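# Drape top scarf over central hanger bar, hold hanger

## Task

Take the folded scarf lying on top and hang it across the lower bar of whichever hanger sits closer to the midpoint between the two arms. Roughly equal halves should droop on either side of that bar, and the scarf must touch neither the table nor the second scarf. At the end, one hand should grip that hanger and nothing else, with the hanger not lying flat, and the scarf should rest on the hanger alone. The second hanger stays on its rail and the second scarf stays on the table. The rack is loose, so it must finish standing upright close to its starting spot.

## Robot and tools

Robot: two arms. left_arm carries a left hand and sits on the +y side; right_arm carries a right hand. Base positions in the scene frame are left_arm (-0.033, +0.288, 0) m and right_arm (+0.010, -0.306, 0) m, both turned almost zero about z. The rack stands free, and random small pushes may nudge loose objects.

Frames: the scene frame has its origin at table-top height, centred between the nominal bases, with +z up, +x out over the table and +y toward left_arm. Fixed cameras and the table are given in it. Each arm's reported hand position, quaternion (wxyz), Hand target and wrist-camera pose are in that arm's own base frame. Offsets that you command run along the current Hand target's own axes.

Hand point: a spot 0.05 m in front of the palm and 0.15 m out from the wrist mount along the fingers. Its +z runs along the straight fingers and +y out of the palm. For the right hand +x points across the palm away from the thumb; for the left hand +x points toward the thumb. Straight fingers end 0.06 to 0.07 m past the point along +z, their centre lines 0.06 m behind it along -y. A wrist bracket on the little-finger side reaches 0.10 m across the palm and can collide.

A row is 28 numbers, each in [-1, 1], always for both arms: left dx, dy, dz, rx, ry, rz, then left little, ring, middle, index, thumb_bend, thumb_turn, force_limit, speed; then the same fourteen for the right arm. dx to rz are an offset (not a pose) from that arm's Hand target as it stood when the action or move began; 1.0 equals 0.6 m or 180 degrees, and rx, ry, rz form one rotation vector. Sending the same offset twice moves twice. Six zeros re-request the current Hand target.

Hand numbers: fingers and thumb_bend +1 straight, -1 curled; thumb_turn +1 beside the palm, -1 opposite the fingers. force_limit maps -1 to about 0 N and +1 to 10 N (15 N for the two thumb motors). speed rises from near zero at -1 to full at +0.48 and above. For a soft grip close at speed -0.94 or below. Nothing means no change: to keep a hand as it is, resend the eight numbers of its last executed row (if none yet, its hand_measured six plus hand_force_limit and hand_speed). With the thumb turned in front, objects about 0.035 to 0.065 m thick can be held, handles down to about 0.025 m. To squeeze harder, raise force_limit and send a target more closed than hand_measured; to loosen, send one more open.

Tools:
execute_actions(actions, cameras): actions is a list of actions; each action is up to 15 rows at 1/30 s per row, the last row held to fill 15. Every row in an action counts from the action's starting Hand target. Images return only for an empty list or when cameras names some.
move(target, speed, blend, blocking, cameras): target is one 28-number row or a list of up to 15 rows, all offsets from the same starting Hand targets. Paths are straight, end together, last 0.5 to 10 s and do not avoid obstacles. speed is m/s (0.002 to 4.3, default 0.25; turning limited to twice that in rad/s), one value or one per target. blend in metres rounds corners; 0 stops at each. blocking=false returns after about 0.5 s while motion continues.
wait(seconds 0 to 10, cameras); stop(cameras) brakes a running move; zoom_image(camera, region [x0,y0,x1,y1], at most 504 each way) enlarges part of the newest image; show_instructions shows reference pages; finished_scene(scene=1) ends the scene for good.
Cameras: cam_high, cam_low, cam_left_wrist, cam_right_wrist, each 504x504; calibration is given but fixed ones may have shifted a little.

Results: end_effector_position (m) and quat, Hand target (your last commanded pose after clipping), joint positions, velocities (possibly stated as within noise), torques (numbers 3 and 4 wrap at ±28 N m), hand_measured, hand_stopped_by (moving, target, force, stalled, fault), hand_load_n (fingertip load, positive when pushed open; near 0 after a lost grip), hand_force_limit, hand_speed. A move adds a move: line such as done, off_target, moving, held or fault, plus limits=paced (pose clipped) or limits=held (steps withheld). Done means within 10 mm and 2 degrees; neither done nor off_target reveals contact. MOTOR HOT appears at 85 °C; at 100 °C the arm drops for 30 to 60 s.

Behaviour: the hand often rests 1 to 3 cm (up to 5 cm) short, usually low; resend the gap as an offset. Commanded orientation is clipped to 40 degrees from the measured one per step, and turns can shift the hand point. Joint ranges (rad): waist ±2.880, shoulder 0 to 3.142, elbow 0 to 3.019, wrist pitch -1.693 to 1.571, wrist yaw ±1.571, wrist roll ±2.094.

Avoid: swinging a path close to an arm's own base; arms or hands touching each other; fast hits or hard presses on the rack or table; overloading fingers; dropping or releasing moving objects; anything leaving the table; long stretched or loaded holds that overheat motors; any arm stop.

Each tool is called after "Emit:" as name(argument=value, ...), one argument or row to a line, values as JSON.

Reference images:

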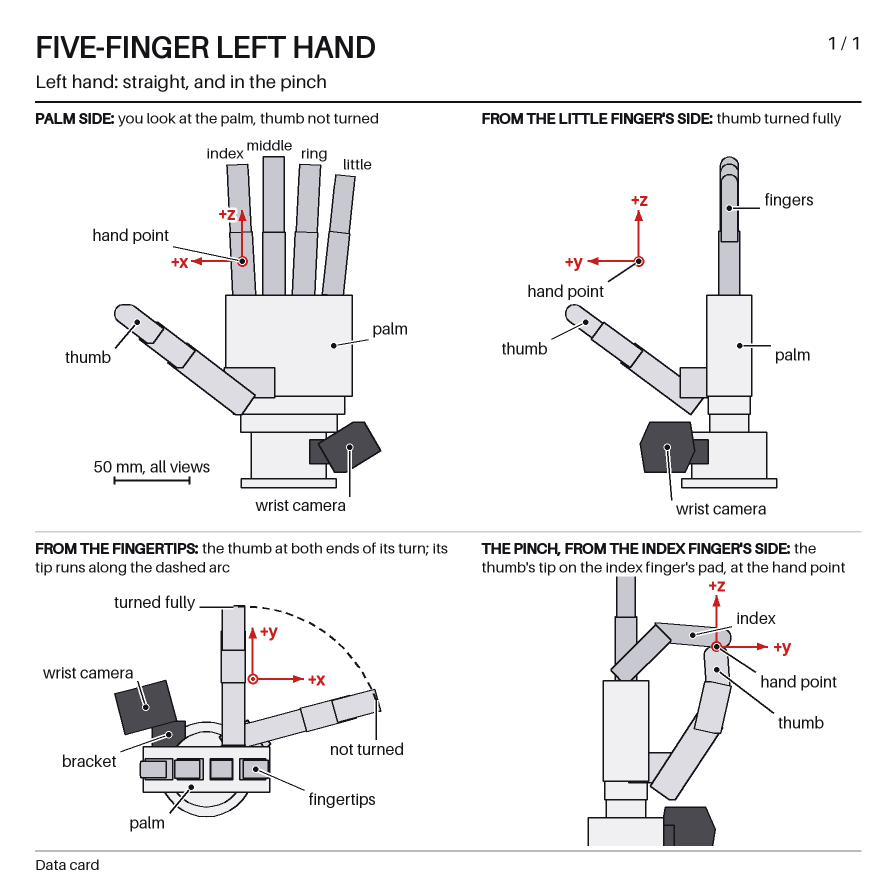

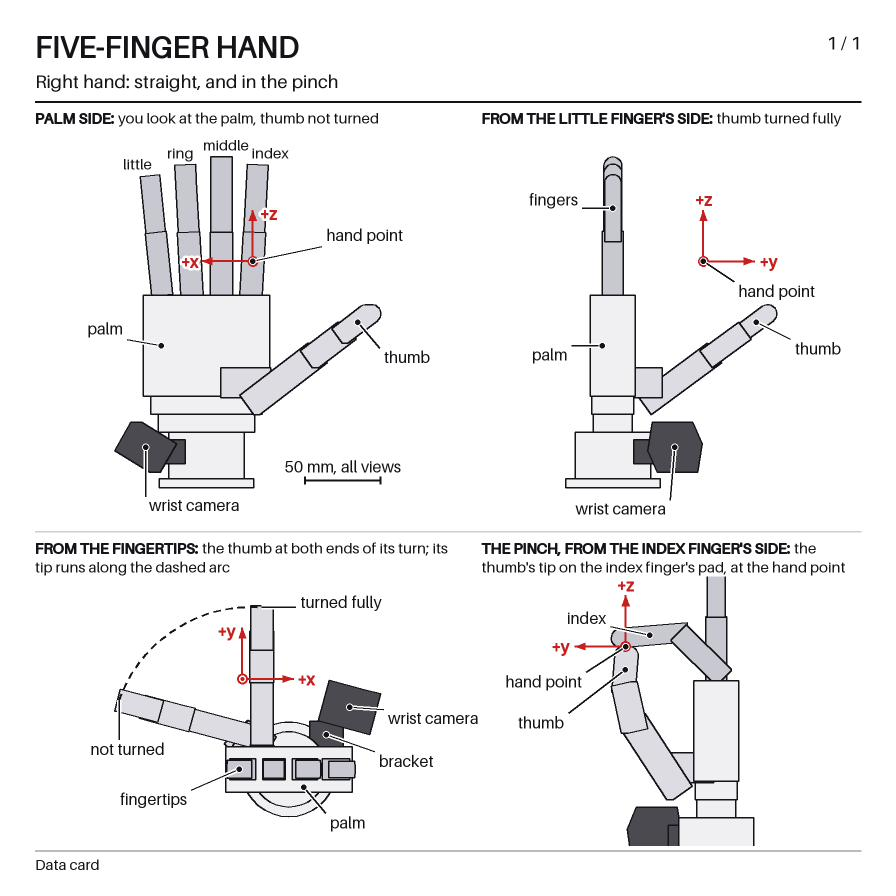

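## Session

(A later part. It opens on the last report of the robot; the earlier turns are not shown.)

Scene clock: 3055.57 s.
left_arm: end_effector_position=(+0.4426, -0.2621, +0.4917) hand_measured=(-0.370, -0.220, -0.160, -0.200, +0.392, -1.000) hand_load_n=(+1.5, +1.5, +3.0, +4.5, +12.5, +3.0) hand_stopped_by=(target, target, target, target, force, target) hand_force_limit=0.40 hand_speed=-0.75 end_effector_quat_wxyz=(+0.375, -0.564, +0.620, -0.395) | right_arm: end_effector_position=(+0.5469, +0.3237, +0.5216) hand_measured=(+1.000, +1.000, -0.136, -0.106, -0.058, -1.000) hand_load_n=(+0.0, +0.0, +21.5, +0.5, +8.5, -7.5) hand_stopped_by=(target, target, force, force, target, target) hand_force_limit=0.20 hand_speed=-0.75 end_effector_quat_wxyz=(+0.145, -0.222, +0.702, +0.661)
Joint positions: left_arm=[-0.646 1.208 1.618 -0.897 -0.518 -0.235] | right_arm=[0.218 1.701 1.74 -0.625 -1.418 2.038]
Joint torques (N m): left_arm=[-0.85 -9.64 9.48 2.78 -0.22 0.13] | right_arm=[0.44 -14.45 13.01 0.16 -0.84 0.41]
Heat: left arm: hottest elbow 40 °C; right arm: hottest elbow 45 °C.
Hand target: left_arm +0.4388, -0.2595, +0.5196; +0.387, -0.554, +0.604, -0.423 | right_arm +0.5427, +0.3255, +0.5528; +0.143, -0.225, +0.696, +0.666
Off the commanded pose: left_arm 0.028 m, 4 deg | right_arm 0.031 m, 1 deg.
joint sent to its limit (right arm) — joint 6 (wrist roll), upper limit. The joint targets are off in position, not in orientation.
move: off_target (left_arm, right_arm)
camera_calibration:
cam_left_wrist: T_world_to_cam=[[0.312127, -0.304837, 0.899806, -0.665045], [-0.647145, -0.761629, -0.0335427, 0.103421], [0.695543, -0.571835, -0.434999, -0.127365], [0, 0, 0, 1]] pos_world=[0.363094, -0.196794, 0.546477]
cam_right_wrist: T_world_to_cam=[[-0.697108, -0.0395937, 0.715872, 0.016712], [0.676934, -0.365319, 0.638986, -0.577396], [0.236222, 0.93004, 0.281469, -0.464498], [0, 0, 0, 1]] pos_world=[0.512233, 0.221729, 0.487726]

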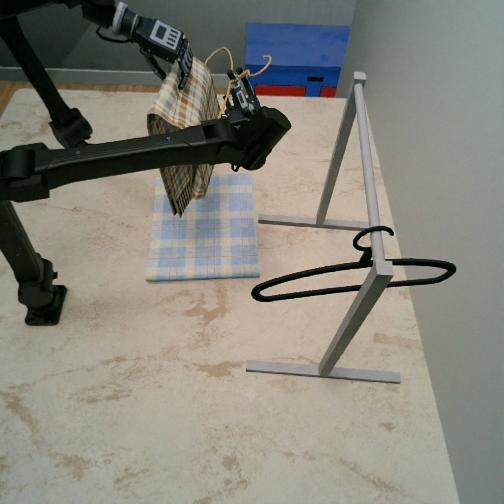

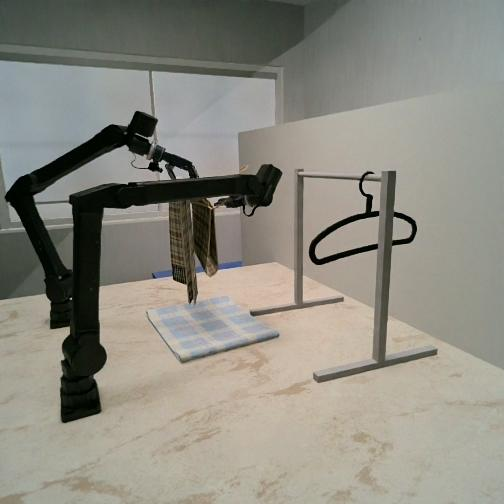

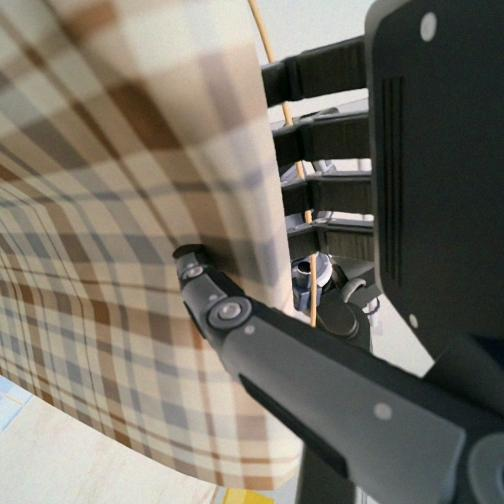

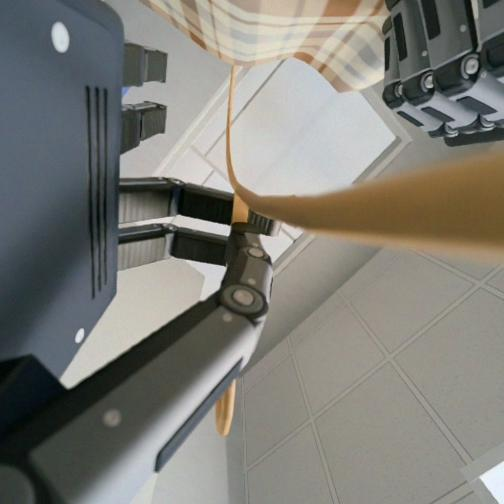

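Emit:
move(
  target=[0.0018,0.0137,-0.018,0.083,-0.0025,0.0068,-0.37,-0.22,-0.16,-0.20,0.385,-1,0.4,-0.75,0.0079,0.0621,0.0004,0.0104,-0.0008,-0.0827,1,1,-0.65,-0.65,-0.06,-1,0.2,-0.75],
  speed=0.06,
  cameras=["cam_high","cam_right_wrist","cam_low","cam_left_wrist"],
)

Emit:
zoom_image(
  camera="cam_high",
  region=[140, 40, 260, 200],
)

Emit:
zoom_image(
  camera="cam_low",
  region=[150, 130, 280, 290],
)

Scene clock: 3073.67 s.
left_arm: end_effector_position=(+0.4353, -0.2595, +0.4882) hand_measured=(-0.370, -0.220, -0.160, -0.200, +0.392, -1.000) hand_load_n=(+1.5, +1.0, +3.0, +5.0, +12.5, +3.0) hand_stopped_by=(target, target, target, target, force, target) hand_force_limit=0.40 hand_speed=-0.75 end_effector_quat_wxyz=(+0.454, -0.506, +0.565, -0.467) | right_arm: end_effector_position=(+0.5295, +0.3249, +0.5506) hand_measured=(+1.000, +1.000, -0.136, -0.106, -0.058, -1.000) hand_load_n=(+0.0, +0.0, +11.5, +2.0, +2.5, -1.0) hand_stopped_by=(target, target, force, force, target, target) hand_force_limit=0.20 hand_speed=-0.75 end_effector_quat_wxyz=(+0.210, -0.289, +0.684, +0.636)
Joint positions: left_arm=[-0.708 1.055 1.316 -0.449 -0.631 -0.071] | right_arm=[0.223 1.7 1.836 -0.769 -1.395 1.797]
Joint torques (N m): left_arm=[-1.96 -7.47 9.81 2.78 -0.14 0.2] | right_arm=[0.26 -14.68 12.86 0.35 -0.44 -0.06]
Heat: left arm: hottest elbow 40 °C; right arm: hottest elbow 45 °C.
Hand target: left_arm +0.4258, -0.2594, +0.5156; +0.463, -0.494, +0.549, -0.491 | right_arm +0.5198, +0.3255, +0.5826; +0.232, -0.311, +0.672, +0.631
Off the commanded pose: left_arm 0.029 m, 4 deg | right_arm 0.033 m, 4 deg.
move: off_target (left_arm, right_arm)
camera_calibration:
cam_left_wrist: T_world_to_cam=[[0.0627109, -0.304621, 0.950407, -0.574855], [-0.614926, -0.761846, -0.203609, 0.169463], [0.786087, -0.571661, -0.235095, -0.259219], [0, 0, 0, 1]] pos_world=[0.344026, -0.194193, 0.519909]
cam_right_wrist: T_world_to_cam=[[-0.823339, -0.0444878, 0.565804, 0.134991], [0.541808, -0.358446, 0.760237, -0.581159], [0.168989, 0.93249, 0.319226, -0.455601], [0, 0, 0, 1]] pos_world=[0.503011, 0.222535, 0.51088]

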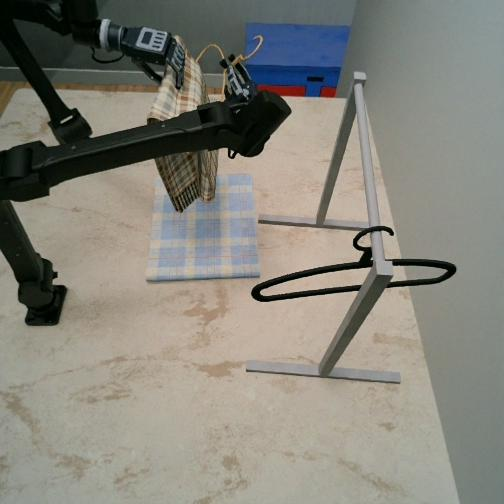

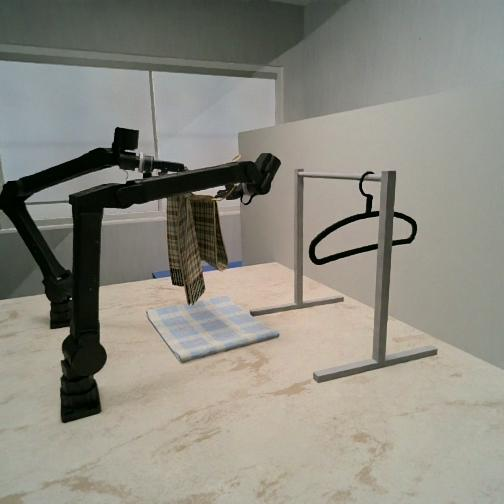

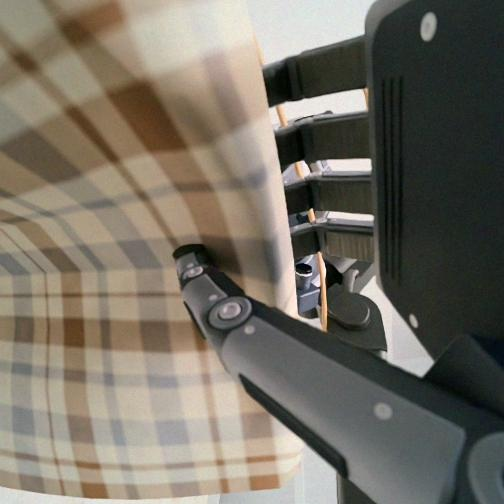

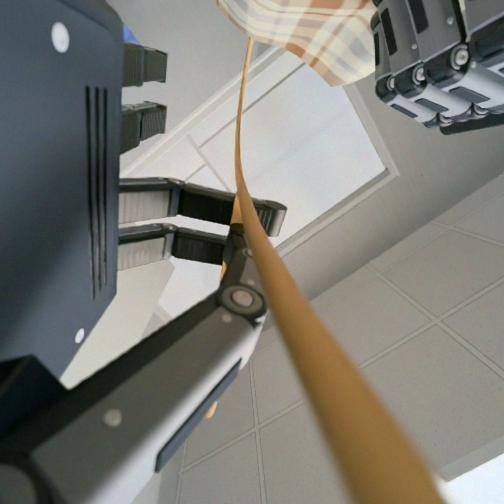

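Scaled by 3.150 from the camera's 504x504 image, which has a finer 720x720 frame.

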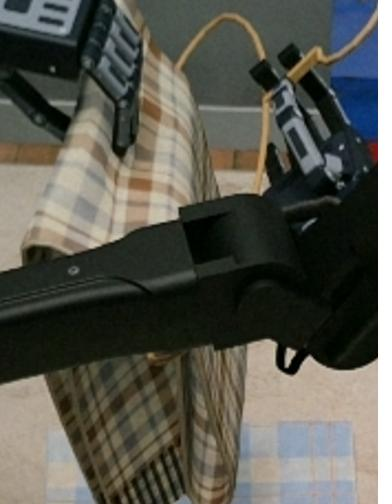

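Scaled by 3.150 from the camera's 504x504 image, which has a finer 720x720 frame.

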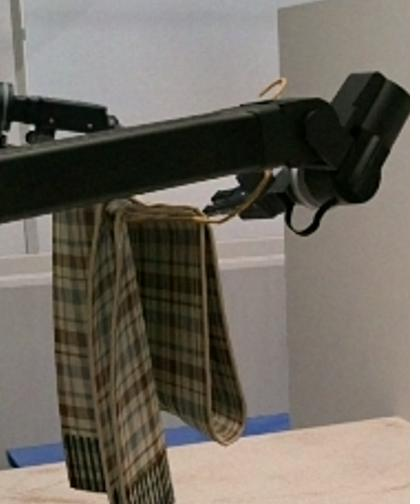

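Emit:
move(
  target=[0.0015,0.0082,-0.0153,0.1108,-0.0033,0.0091,-0.37,-0.22,-0.16,-0.20,0.385,-1,0.4,-0.75,0.0088,0.0828,0,0.0139,-0.0011,-0.1102,1,1,-0.65,-0.65,-0.06,-1,0.2,-0.75],
  speed=0.06,
  cameras=["cam_high","cam_right_wrist","cam_low","cam_left_wrist"],
)

Emit:
zoom_image(
  camera="cam_high",
  region=[140, 20, 260, 200],
)

Emit:
zoom_image(
  camera="cam_low",
  region=[150, 130, 280, 290],
)

Scene clock: 3121.67 s.
left_arm: end_effector_position=(+0.4281, -0.2586, +0.4847) hand_measured=(-0.370, -0.220, -0.160, -0.200, +0.392, -1.000) hand_load_n=(+1.5, +1.0, +3.0, +5.0, +12.5, +3.0) hand_stopped_by=(target, target, target, target, force, target) hand_force_limit=0.40 hand_speed=-0.75 end_effector_quat_wxyz=(+0.548, -0.416, +0.477, -0.547) | right_arm: end_effector_position=(+0.4938, +0.3252, +0.5818) hand_measured=(+1.000, +1.000, -0.136, -0.106, -0.058, -1.000) hand_load_n=(+0.0, -0.5, +11.0, +2.0, +3.0, -1.0) hand_stopped_by=(target, target, force, force, target, target) hand_force_limit=0.20 hand_speed=-0.75 end_effector_quat_wxyz=(+0.323, -0.396, +0.639, +0.576)
Joint positions: left_arm=[-0.763 0.964 0.984 0.238 -0.679 0.234] | right_arm=[0.232 1.66 1.902 -0.848 -1.342 1.483]
Joint torques (N m): left_arm=[-1.9 -6.36 9.95 2.52 0.49 0.19] | right_arm=[0.5 -14.62 12.72 0.4 -0.35 -0.07]
Heat: left arm: hottest elbow 40 °C; right arm: hottest elbow 45 °C.
Hand target: left_arm +0.4161, -0.2594, +0.5115; +0.551, -0.401, +0.460, -0.570 | right_arm +0.4808, +0.3254, +0.6138; +0.345, -0.415, +0.621, +0.568
Off the commanded pose: left_arm 0.029 m, 4 deg | right_arm 0.035 m, 4 deg.
move: off_target (left_arm, right_arm)
camera_calibration:
cam_left_wrist: T_world_to_cam=[[-0.269023, -0.30965, 0.912, -0.411495], [-0.505084, -0.760899, -0.407337, 0.217089], [0.820072, -0.570219, 0.0482999, -0.405393], [0, 0, 0, 1]] pos_world=[0.331398, -0.193399, 0.483292]
cam_right_wrist: T_world_to_cam=[[-0.966146, -0.0461625, 0.253832, 0.340571], [0.253442, -0.353855, 0.900308, -0.525997], [0.0482593, 0.93416, 0.353575, -0.420745], [0, 0, 0, 1]] pos_world=[0.482656, 0.222638, 0.535877]

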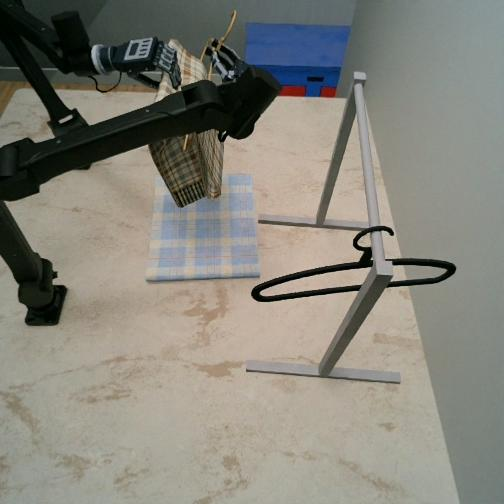

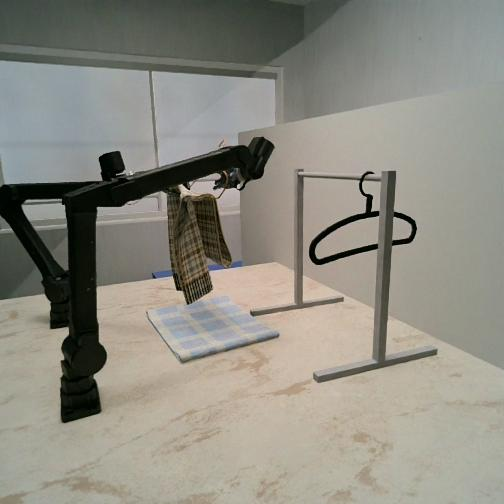

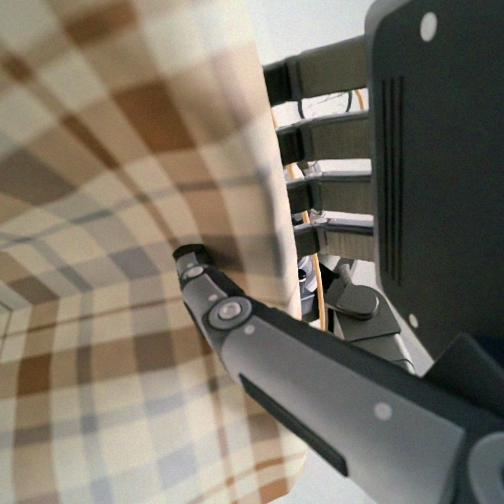

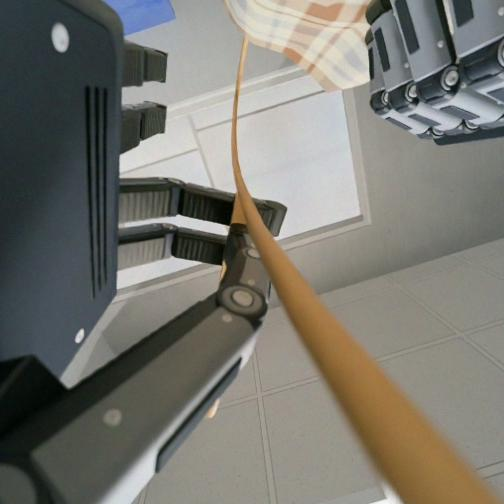

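Scaled by 2.800 from the camera's 504x504 image, which has a finer 720x720 frame.

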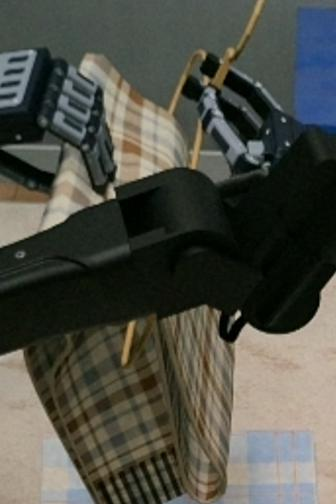

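Scaled by 3.150 from the camera's 504x504 image, which has a finer 720x720 frame.

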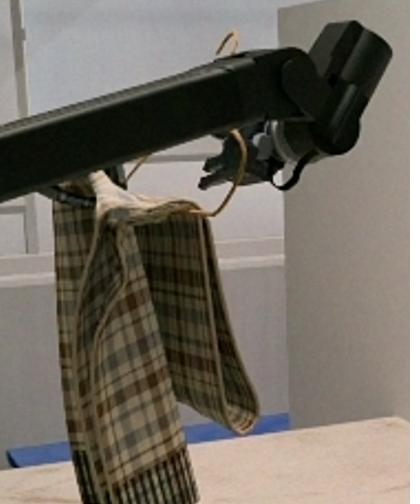

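Emit:
move(
  target=[-0.0005,-0.0097,0.0026,0.0997,-0.0029,0.0082,-0.37,-0.22,-0.16,-0.20,0.385,-1,0.4,-0.75,0.0168,-0.073,0.0028,-0.0123,0.001,0.0992,1,1,-0.65,-0.65,-0.06,-1,0.2,-0.75],
  speed=0.06,
  cameras=["cam_high","cam_low"],
)

Emit:
zoom_image(
  camera="cam_high",
  region=[140, 20, 260, 200],
)

Emit:
zoom_image(
  camera="cam_low",
  region=[150, 130, 280, 320],
)

Scene clock: 3257.40 s.
left_arm: end_effector_position=(+0.4192, -0.2590, +0.5038) hand_measured=(-0.370, -0.220, -0.160, -0.200, +0.392, -1.000) hand_load_n=(+1.0, +1.0, +3.0, +4.5, +12.0, +3.0) hand_stopped_by=(target, target, target, target, force, target) hand_force_limit=0.40 hand_speed=-0.75 end_effector_quat_wxyz=(+0.610, -0.318, +0.381, -0.617) | right_arm: end_effector_position=(+0.5133, +0.3276, +0.5778) hand_measured=(+1.000, +1.000, -0.136, -0.106, -0.058, -1.000) hand_load_n=(+0.0, +0.0, +10.5, +2.0, +4.0, -1.0) hand_stopped_by=(target, target, force, force, target, target) hand_force_limit=0.20 hand_speed=-0.75 end_effector_quat_wxyz=(+0.240, -0.321, +0.673, +0.621)
Joint positions: left_arm=[-0.763 1.001 0.814 0.829 -0.562 0.464] | right_arm=[0.232 1.688 1.902 -0.848 -1.379 1.704]
Joint torques (N m): left_arm=[-1.03 -4.48 9.5 2.24 0.77 0.16] | right_arm=[-0.09 -12.92 9.74 1.39 -0.83 0.22]
Heat: left arm: hottest elbow 41 °C; right arm: hottest elbow 47 °C.
Hand target: left_arm +0.4162, -0.2594, +0.5176; +0.616, -0.307, +0.368, -0.625 | right_arm +0.5163, +0.3253, +0.5862; +0.244, -0.321, +0.668, +0.625
Off the commanded pose: left_arm 0.014 m, 2 deg | right_arm 0.009 m, 1 deg.
move: off_target (left_arm)
Images, in order (width x height): cam_high 504x504, cam_low 504x504.

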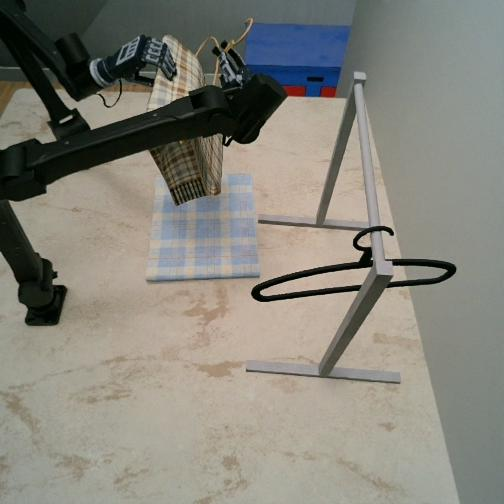

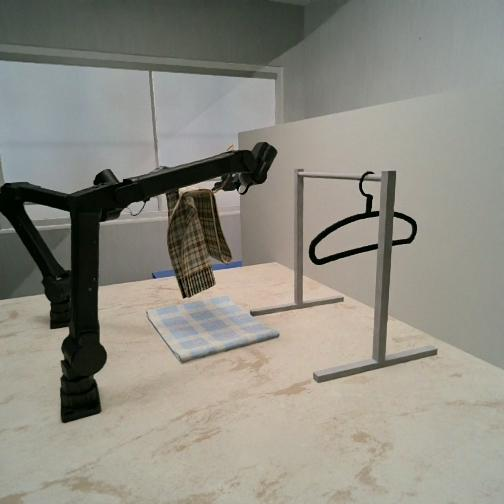

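Scaled by 2.800 from the camera's 504x504 image, which has a finer 720x720 frame.

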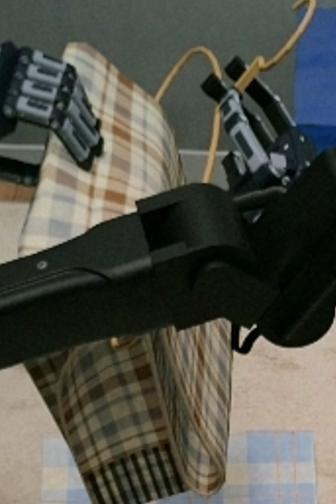

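Scaled by 2.653 from the camera's 504x504 image, which has a finer 720x720 frame.

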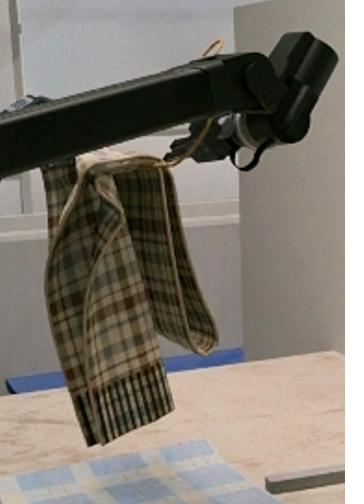

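Emit:
move(
  target=[
    [0,0,0,0,0,0,-0.37,-0.22,-0.16,-0.20,0.385,-1,0.4,-0.75,0.0055,-0.0497,0.0012,-0.0083,0.0009,0.0661,1,1,-0.65,-0.65,-0.06,-1,0.2,-0.75],
    [-0.0047,0.0427,0.0734,0,0,0,-0.37,-0.22,-0.16,-0.20,0.385,-1,0.4,-0.75,0.0055,-0.0497,0.0012,-0.0083,0.0009,0.0661,1,1,-0.65,-0.65,-0.06,-1,0.2,-0.75],
  ],
  speed=0.05,
  cameras=["all"],
)

Emit:
zoom_image(
  camera="cam_high",
  region=[140, 20, 260, 200],
)

Emit:
zoom_image(
  camera="cam_low",
  region=[150, 130, 280, 320],
)

Scene clock: 3292.13 s.
left_arm: end_effector_position=(+0.4606, -0.2637, +0.4764) hand_measured=(-0.370, -0.220, -0.160, -0.200, +0.392, -1.000) hand_load_n=(+1.0, +1.0, +2.5, +5.5, +12.5, +3.0) hand_stopped_by=(target, target, target, target, force, target) hand_force_limit=0.40 hand_speed=-0.75 end_effector_quat_wxyz=(+0.610, -0.311, +0.406, -0.606) | right_arm: end_effector_position=(+0.5366, +0.3235, +0.5570) hand_measured=(+1.000, +1.000, -0.136, -0.106, -0.058, -1.000) hand_load_n=(+0.0, +0.0, +11.0, +2.5, +4.5, -1.5) hand_stopped_by=(target, target, force, force, target, target) hand_force_limit=0.20 hand_speed=-0.75 end_effector_quat_wxyz=(+0.175, -0.254, +0.695, +0.650)
Joint positions: left_arm=[-0.683 1.096 0.836 0.829 -0.481 0.423] | right_arm=[0.22 1.703 1.847 -0.766 -1.408 1.912]
Joint torques (N m): left_arm=[-0.32 -5.66 13.75 1.96 0.67 -0.08] | right_arm=[-0.67 -13.74 8.92 1.28 -0.81 0.23]
Heat: left arm: hottest elbow 38 °C; right arm: hottest elbow 44 °C.
Hand target: left_arm +0.4671, -0.2595, +0.5201; +0.616, -0.307, +0.368, -0.625 | right_arm +0.5359, +0.3253, +0.5635; +0.173, -0.255, +0.690, +0.655
Off the commanded pose: left_arm 0.044 m, 5 deg | right_arm 0.007 m, 1 deg.
move: off_target (left_arm)
camera_calibration:
cam_left_wrist: T_world_to_cam=[[-0.538262, -0.322049, 0.778819, -0.21261], [-0.385365, -0.727792, -0.567285, 0.256085], [0.749512, -0.605477, 0.267636, -0.515877], [0, 0, 0, 1]] pos_world=[0.370903, -0.194446, 0.448925]
cam_right_wrist: T_world_to_cam=[[-0.759399, -0.0422751, 0.64925, 0.0556304], [0.617578, -0.360824, 0.698859, -0.596047], [0.20472, 0.931675, 0.300117, -0.46588], [0, 0, 0, 1]] pos_world=[0.505726, 0.221333, 0.520254]

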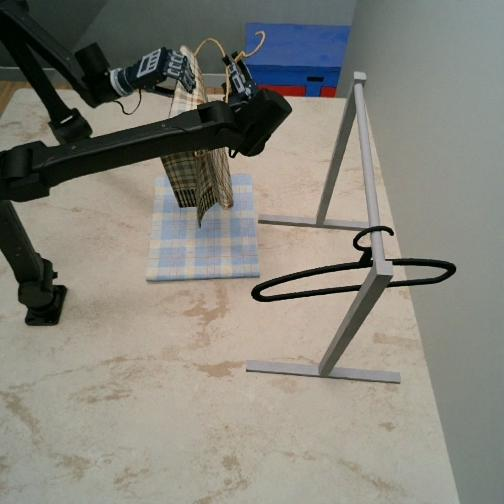

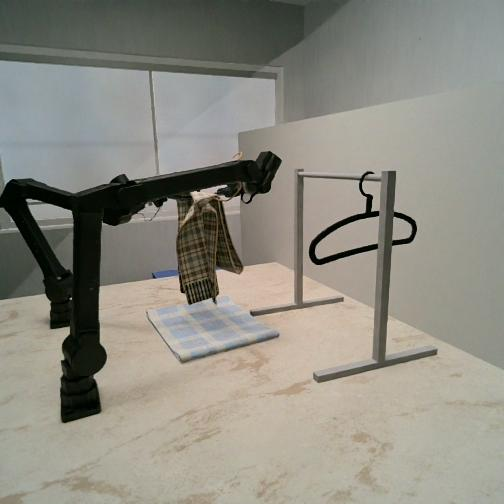

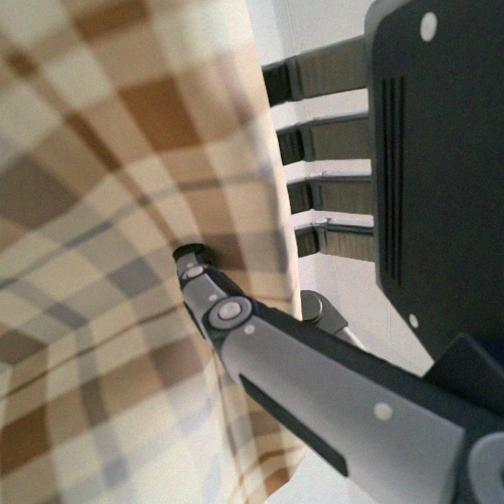

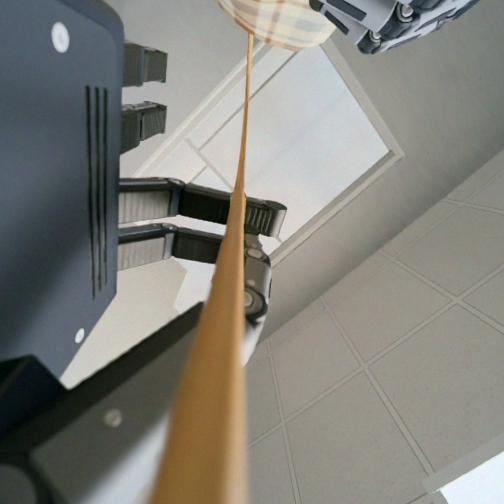

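Scaled by 2.800 from the camera's 504x504 image, which has a finer 720x720 frame.

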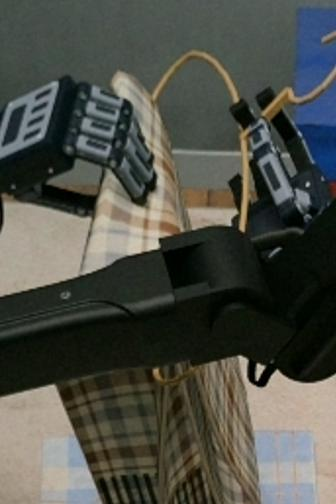

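Scaled by 2.653 from the camera's 504x504 image, which has a finer 720x720 frame.

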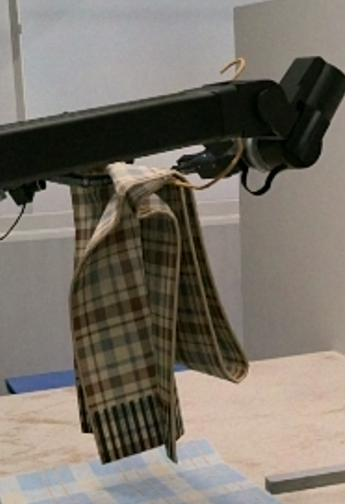

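Emit:
execute_actions(
  actions=[],
)

Scene clock: 3329.20 s.
left_arm: end_effector_position=(+0.4606, -0.2637, +0.4764) hand_measured=(-0.370, -0.220, -0.160, -0.200, +0.392, -1.000) hand_load_n=(+1.0, +1.5, +2.5, +5.5, +12.5, +3.0) hand_stopped_by=(target, target, target, target, force, target) hand_force_limit=0.40 hand_speed=-0.75 end_effector_quat_wxyz=(+0.610, -0.311, +0.406, -0.606) | right_arm: end_effector_position=(+0.5366, +0.3235, +0.5570) hand_measured=(+1.000, +1.000, -0.136, -0.106, -0.058, -1.000) hand_load_n=(+0.0, +0.0, +11.0, +2.5, +4.5, -2.0) hand_stopped_by=(target, target, force, force, target, target) hand_force_limit=0.20 hand_speed=-0.75 end_effector_quat_wxyz=(+0.175, -0.254, +0.695, +0.650)
Joint positions: left_arm=[-0.683 1.096 0.836 0.829 -0.481 0.423] | right_arm=[0.22 1.703 1.847 -0.766 -1.408 1.912]
Joint velocities: within noise
Joint torques (N m): left_arm=[-0.15 -5.19 13.71 1.94 0.64 -0.11] | right_arm=[-0.5 -13.86 9.02 1.36 -0.8 0.28]
Heat: left arm: hottest elbow 41 °C; right arm: hottest elbow 41 °C.
Hand target: left_arm +0.4671, -0.2595, +0.5201; +0.616, -0.307, +0.368, -0.625 | right_arm +0.5359, +0.3253, +0.5635; +0.173, -0.255, +0.690, +0.655
Off the commanded pose: left_arm 0.044 m, 5 deg | right_arm 0.007 m, 1 deg.
camera_calibration:
cam_left_wrist: T_world_to_cam=[[-0.538262, -0.322049, 0.778819, -0.21261], [-0.385365, -0.727792, -0.567285, 0.256085], [0.749512, -0.605477, 0.267636, -0.515877], [0, 0, 0, 1]] pos_world=[0.370903, -0.194446, 0.448925]
cam_right_wrist: T_world_to_cam=[[-0.759399, -0.0422751, 0.64925, 0.0556304], [0.617578, -0.360824, 0.698859, -0.596047], [0.20472, 0.931675, 0.300117, -0.46588], [0, 0, 0, 1]] pos_world=[0.505726, 0.221333, 0.520254]

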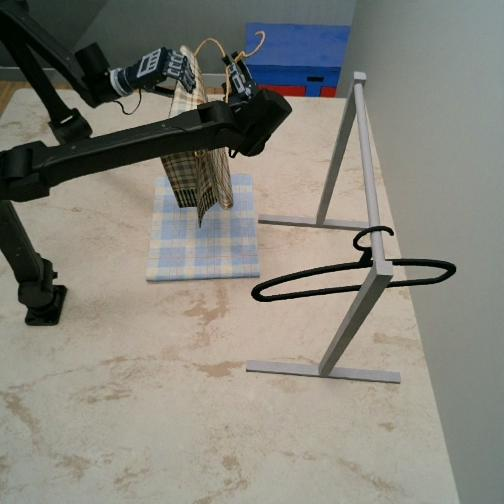

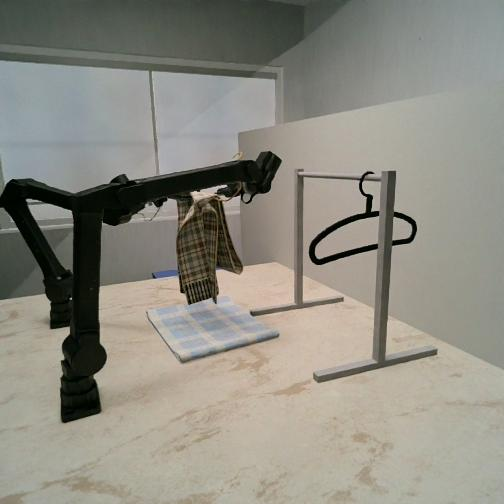

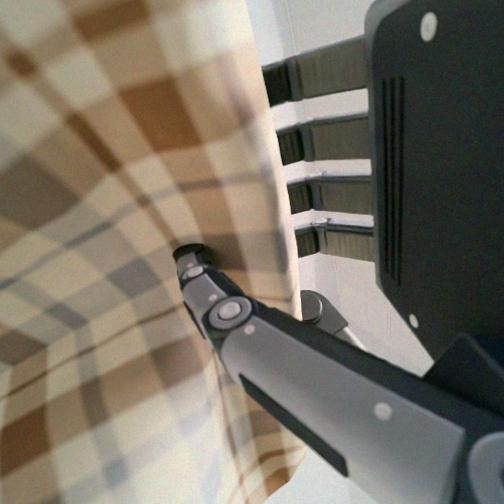

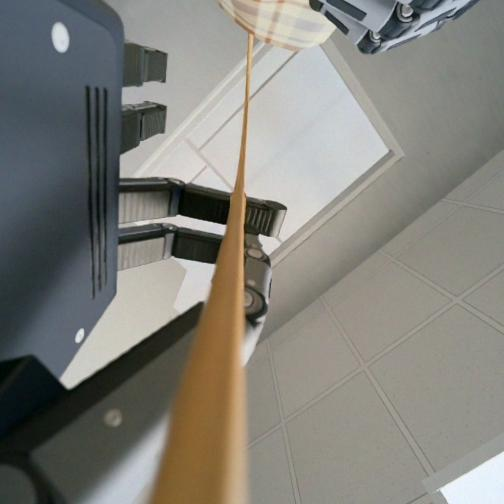

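Emit:
zoom_image(
  camera="cam_low",
  region=[110, 140, 300, 330],
)

Emit:
zoom_image(
  camera="cam_high",
  region=[110, 20, 290, 200],
)

Scaled by 2.653 from the camera's 504x504 image, which has a finer 720x720 frame.

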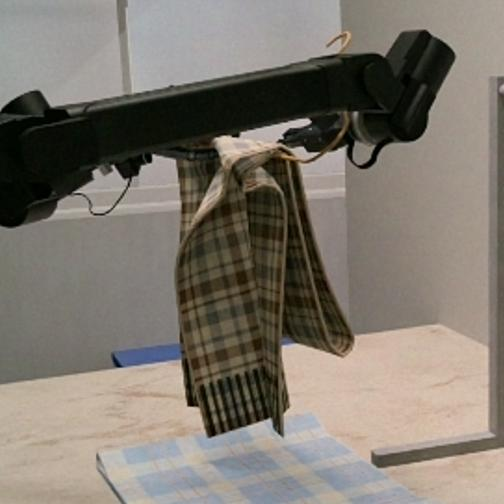

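Scaled by 2.800 from the camera's 504x504 image, which has a finer 720x720 frame.

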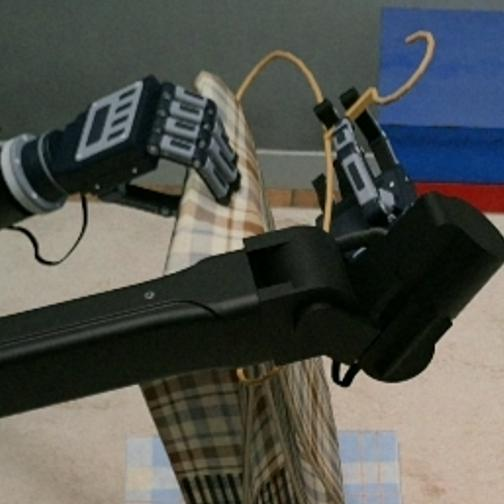

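Emit:
move(
  target=[-0.0036,-0.0143,0.039,0,0,0,-0.37,-0.22,-0.16,-0.20,0.385,-1,0.4,-0.75,0,0,0,0,0,0,1,1,-0.65,-0.65,-0.06,-1,0.2,-0.75],
  speed=0.05,
  cameras=["all"],
)

Scene clock: 3354.87 s.
left_arm: end_effector_position=(+0.4753, -0.2646, +0.4983) hand_measured=(-0.370, -0.220, -0.160, -0.200, +0.392, -1.000) hand_load_n=(+1.0, +1.5, +3.0, +4.5, +12.5, +3.0) hand_stopped_by=(target, target, target, target, force, target) hand_force_limit=0.40 hand_speed=-0.75 end_effector_quat_wxyz=(+0.611, -0.309, +0.398, -0.610) | right_arm: end_effector_position=(+0.5376, +0.3236, +0.5567) hand_measured=(+1.000, +1.000, -0.136, -0.106, -0.058, -1.000) hand_load_n=(+0.0, +0.0, +11.0, +1.0, +6.5, -2.0) hand_stopped_by=(target, target, force, force, target, target) hand_force_limit=0.20 hand_speed=-0.75 end_effector_quat_wxyz=(+0.174, -0.252, +0.695, +0.651)
Joint positions: left_arm=[-0.659 1.122 0.902 0.801 -0.459 0.409] | right_arm=[0.22 1.703 1.844 -0.754 -1.408 1.926]
Joint torques (N m): left_arm=[0.38 -6.07 14.22 1.02 0.66 -0.13] | right_arm=[-0.67 -13.86 8.9 1.31 -0.79 0.2]
Heat: left arm: hottest elbow 43 °C; right arm: hottest elbow 40 °C.
Hand target: left_arm +0.4821, -0.2595, +0.5401; +0.616, -0.307, +0.368, -0.625 | right_arm +0.5359, +0.3253, +0.5635; +0.173, -0.255, +0.690, +0.655
Off the commanded pose: left_arm 0.043 m, 4 deg | right_arm 0.007 m, 1 deg.
move: off_target (left_arm)
camera_calibration:
cam_left_wrist: T_world_to_cam=[[-0.550239, -0.313774, 0.773811, -0.211572], [-0.376858, -0.733643, -0.565461, 0.266962], [0.745128, -0.602755, 0.285431, -0.539358], [0, 0, 0, 1]] pos_world=[0.386082, -0.195632, 0.468623]
cam_right_wrist: T_world_to_cam=[[-0.756396, -0.0418582, 0.652774, 0.0529212], [0.620392, -0.362199, 0.695648, -0.595693], [0.207315, 0.931161, 0.299934, -0.467133], [0, 0, 0, 1]] pos_world=[0.506436, 0.221432, 0.519956]

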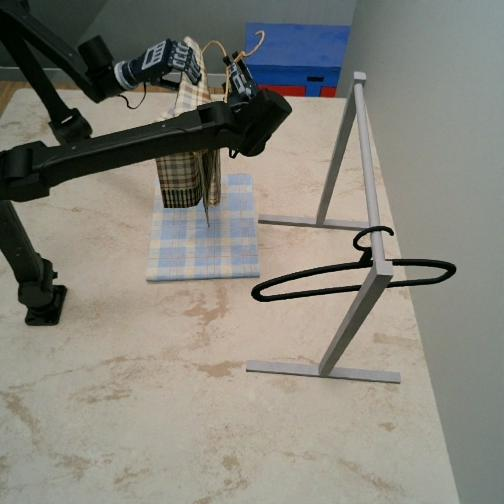

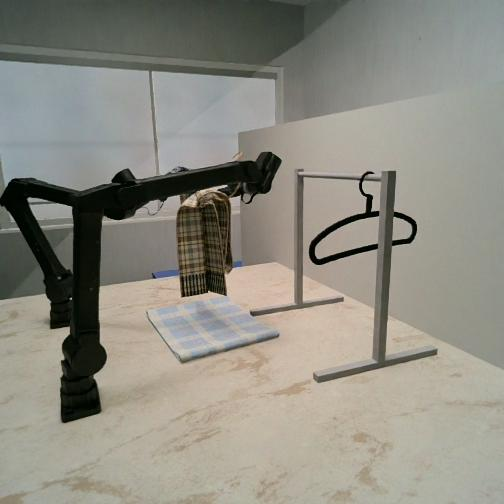

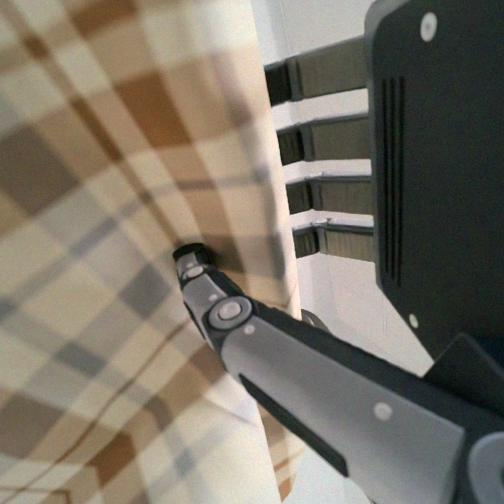

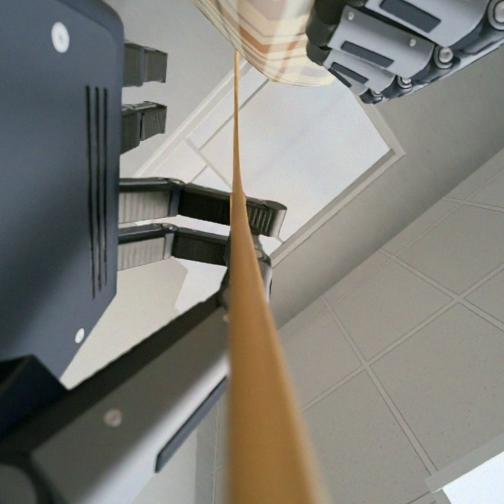

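Emit:
zoom_image(
  camera="cam_low",
  region=[150, 140, 290, 320],
)

Emit:
zoom_image(
  camera="cam_high",
  region=[110, 20, 290, 240],
)

Scaled by 2.800 from the camera's 504x504 image, which has a finer 720x720 frame.

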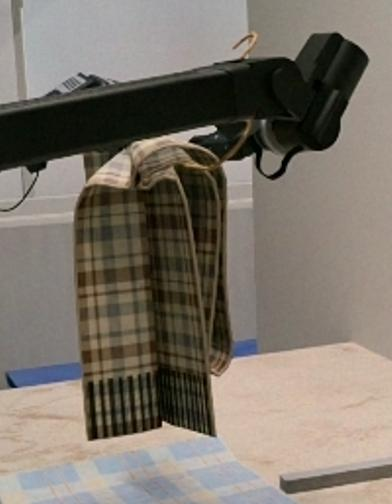

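Scaled by 2.291 from the camera's 504x504 image, which has a finer 720x720 frame.

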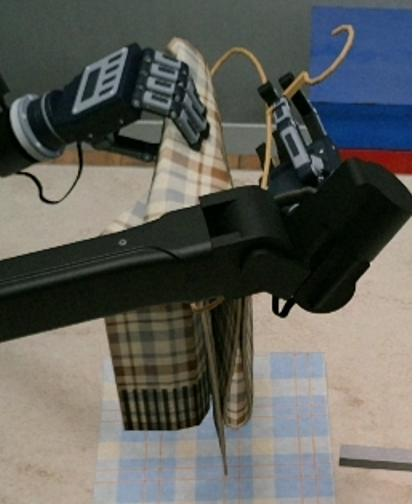

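Emit:
move(
  target=[0,0,0,0,0,0,-0.1,-0.1,0.1,0.1,0.385,-1,0.4,-0.8,0,0,0,0,0,0,1,1,-0.65,-0.65,-0.06,-1,0.2,-0.75],
  speed=0.05,
  cameras=["all"],
)

Scene clock: 3418.87 s.
left_arm: end_effector_position=(+0.4760, -0.2635, +0.5079) hand_measured=(-0.100, -0.100, +0.100, +0.100, +0.388, -1.000) hand_load_n=(+0.0, +0.0, +0.0, +0.0, +0.5, +0.0) hand_stopped_by=(target, target, target, target, force, target) hand_force_limit=0.40 hand_speed=-0.80 end_effector_quat_wxyz=(+0.612, -0.309, +0.391, -0.614) | right_arm: end_effector_position=(+0.5381, +0.3247, +0.5530) hand_measured=(+1.000, +1.000, -0.136, -0.106, -0.058, -1.000) hand_load_n=(+0.0, +0.0, +11.0, +0.5, +6.0, -3.5) hand_stopped_by=(target, target, force, force, target, target) hand_force_limit=0.20 hand_speed=-0.75 end_effector_quat_wxyz=(+0.171, -0.250, +0.696, +0.651)
Joint positions: left_arm=[-0.656 1.122 0.917 0.801 -0.458 0.407] | right_arm=[0.221 1.704 1.838 -0.754 -1.408 1.926]
Joint torques (N m): left_arm=[0.03 -5.66 13.24 0.77 0.62 -0.13] | right_arm=[-0.38 -13.92 9.4 1.42 -0.8 0.2]
Heat: left arm: hottest elbow 49 °C; right arm: hottest elbow 38 °C.
Hand target: left_arm +0.4821, -0.2595, +0.5401; +0.616, -0.307, +0.368, -0.625 | right_arm +0.5359, +0.3253, +0.5635; +0.173, -0.255, +0.690, +0.655
Off the commanded pose: left_arm 0.033 m, 3 deg | right_arm 0.011 m, 1 deg.
move: off_target (left_arm, right_arm)
camera_calibration:
cam_left_wrist: T_world_to_cam=[[-0.559527, -0.306672, 0.769988, -0.210041], [-0.369011, -0.739689, -0.562753, 0.26676], [0.742132, -0.59901, 0.30071, -0.547277], [0, 0, 0, 1]] pos_world=[0.387066, -0.194919, 0.476421]
cam_right_wrist: T_world_to_cam=[[-0.751459, -0.0418686, 0.65845, 0.0499288], [0.626095, -0.360054, 0.69164, -0.594642], [0.20812, 0.931991, 0.29678, -0.466149], [0, 0, 0, 1]] pos_world=[0.506837, 0.222434, 0.516746]

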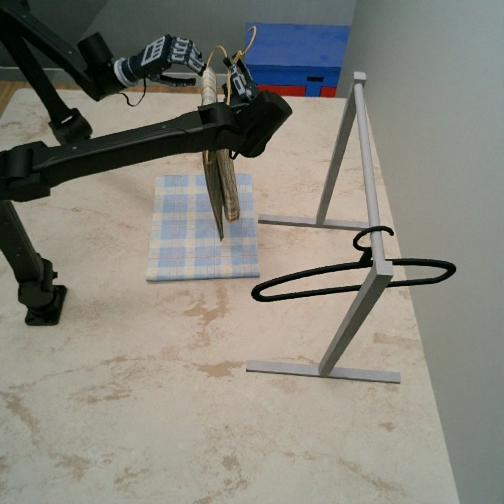

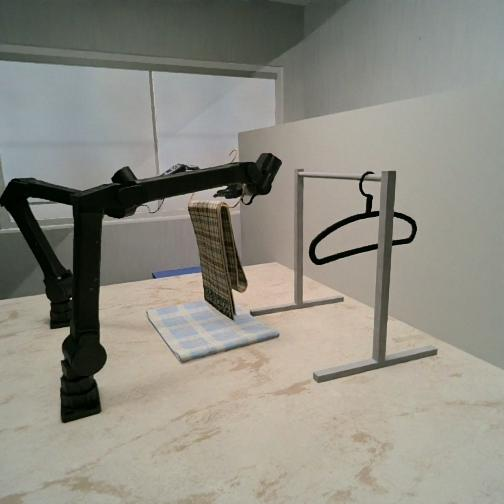

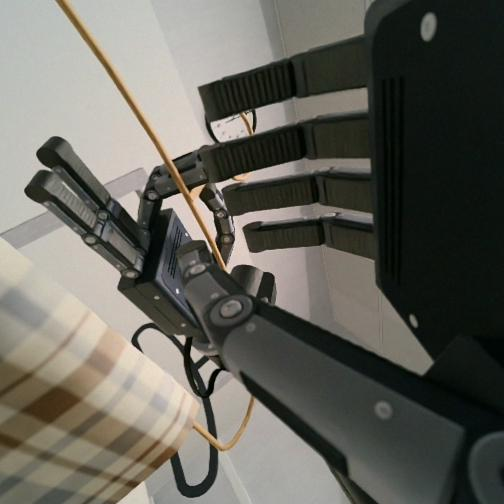

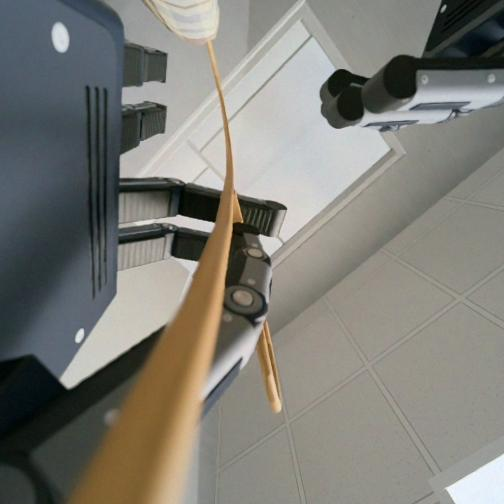

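Emit:
zoom_image(
  camera="cam_low",
  region=[150, 140, 290, 340],
)

Emit:
zoom_image(
  camera="cam_high",
  region=[110, 10, 290, 250],
)

Scaled by 2.520 from the camera's 504x504 image, which has a finer 720x720 frame.

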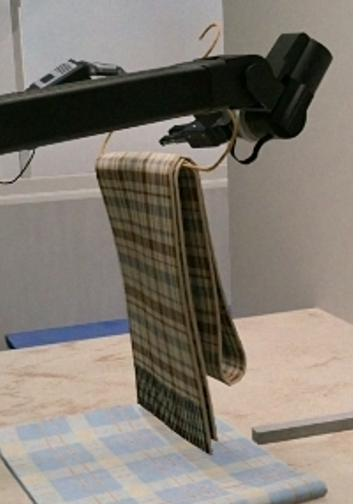

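Scaled by 2.100 from the camera's 504x504 image, which has a finer 720x720 frame.

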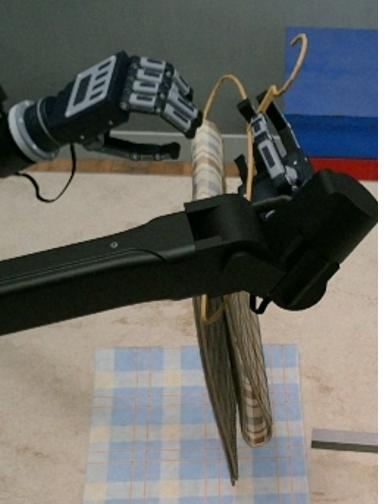

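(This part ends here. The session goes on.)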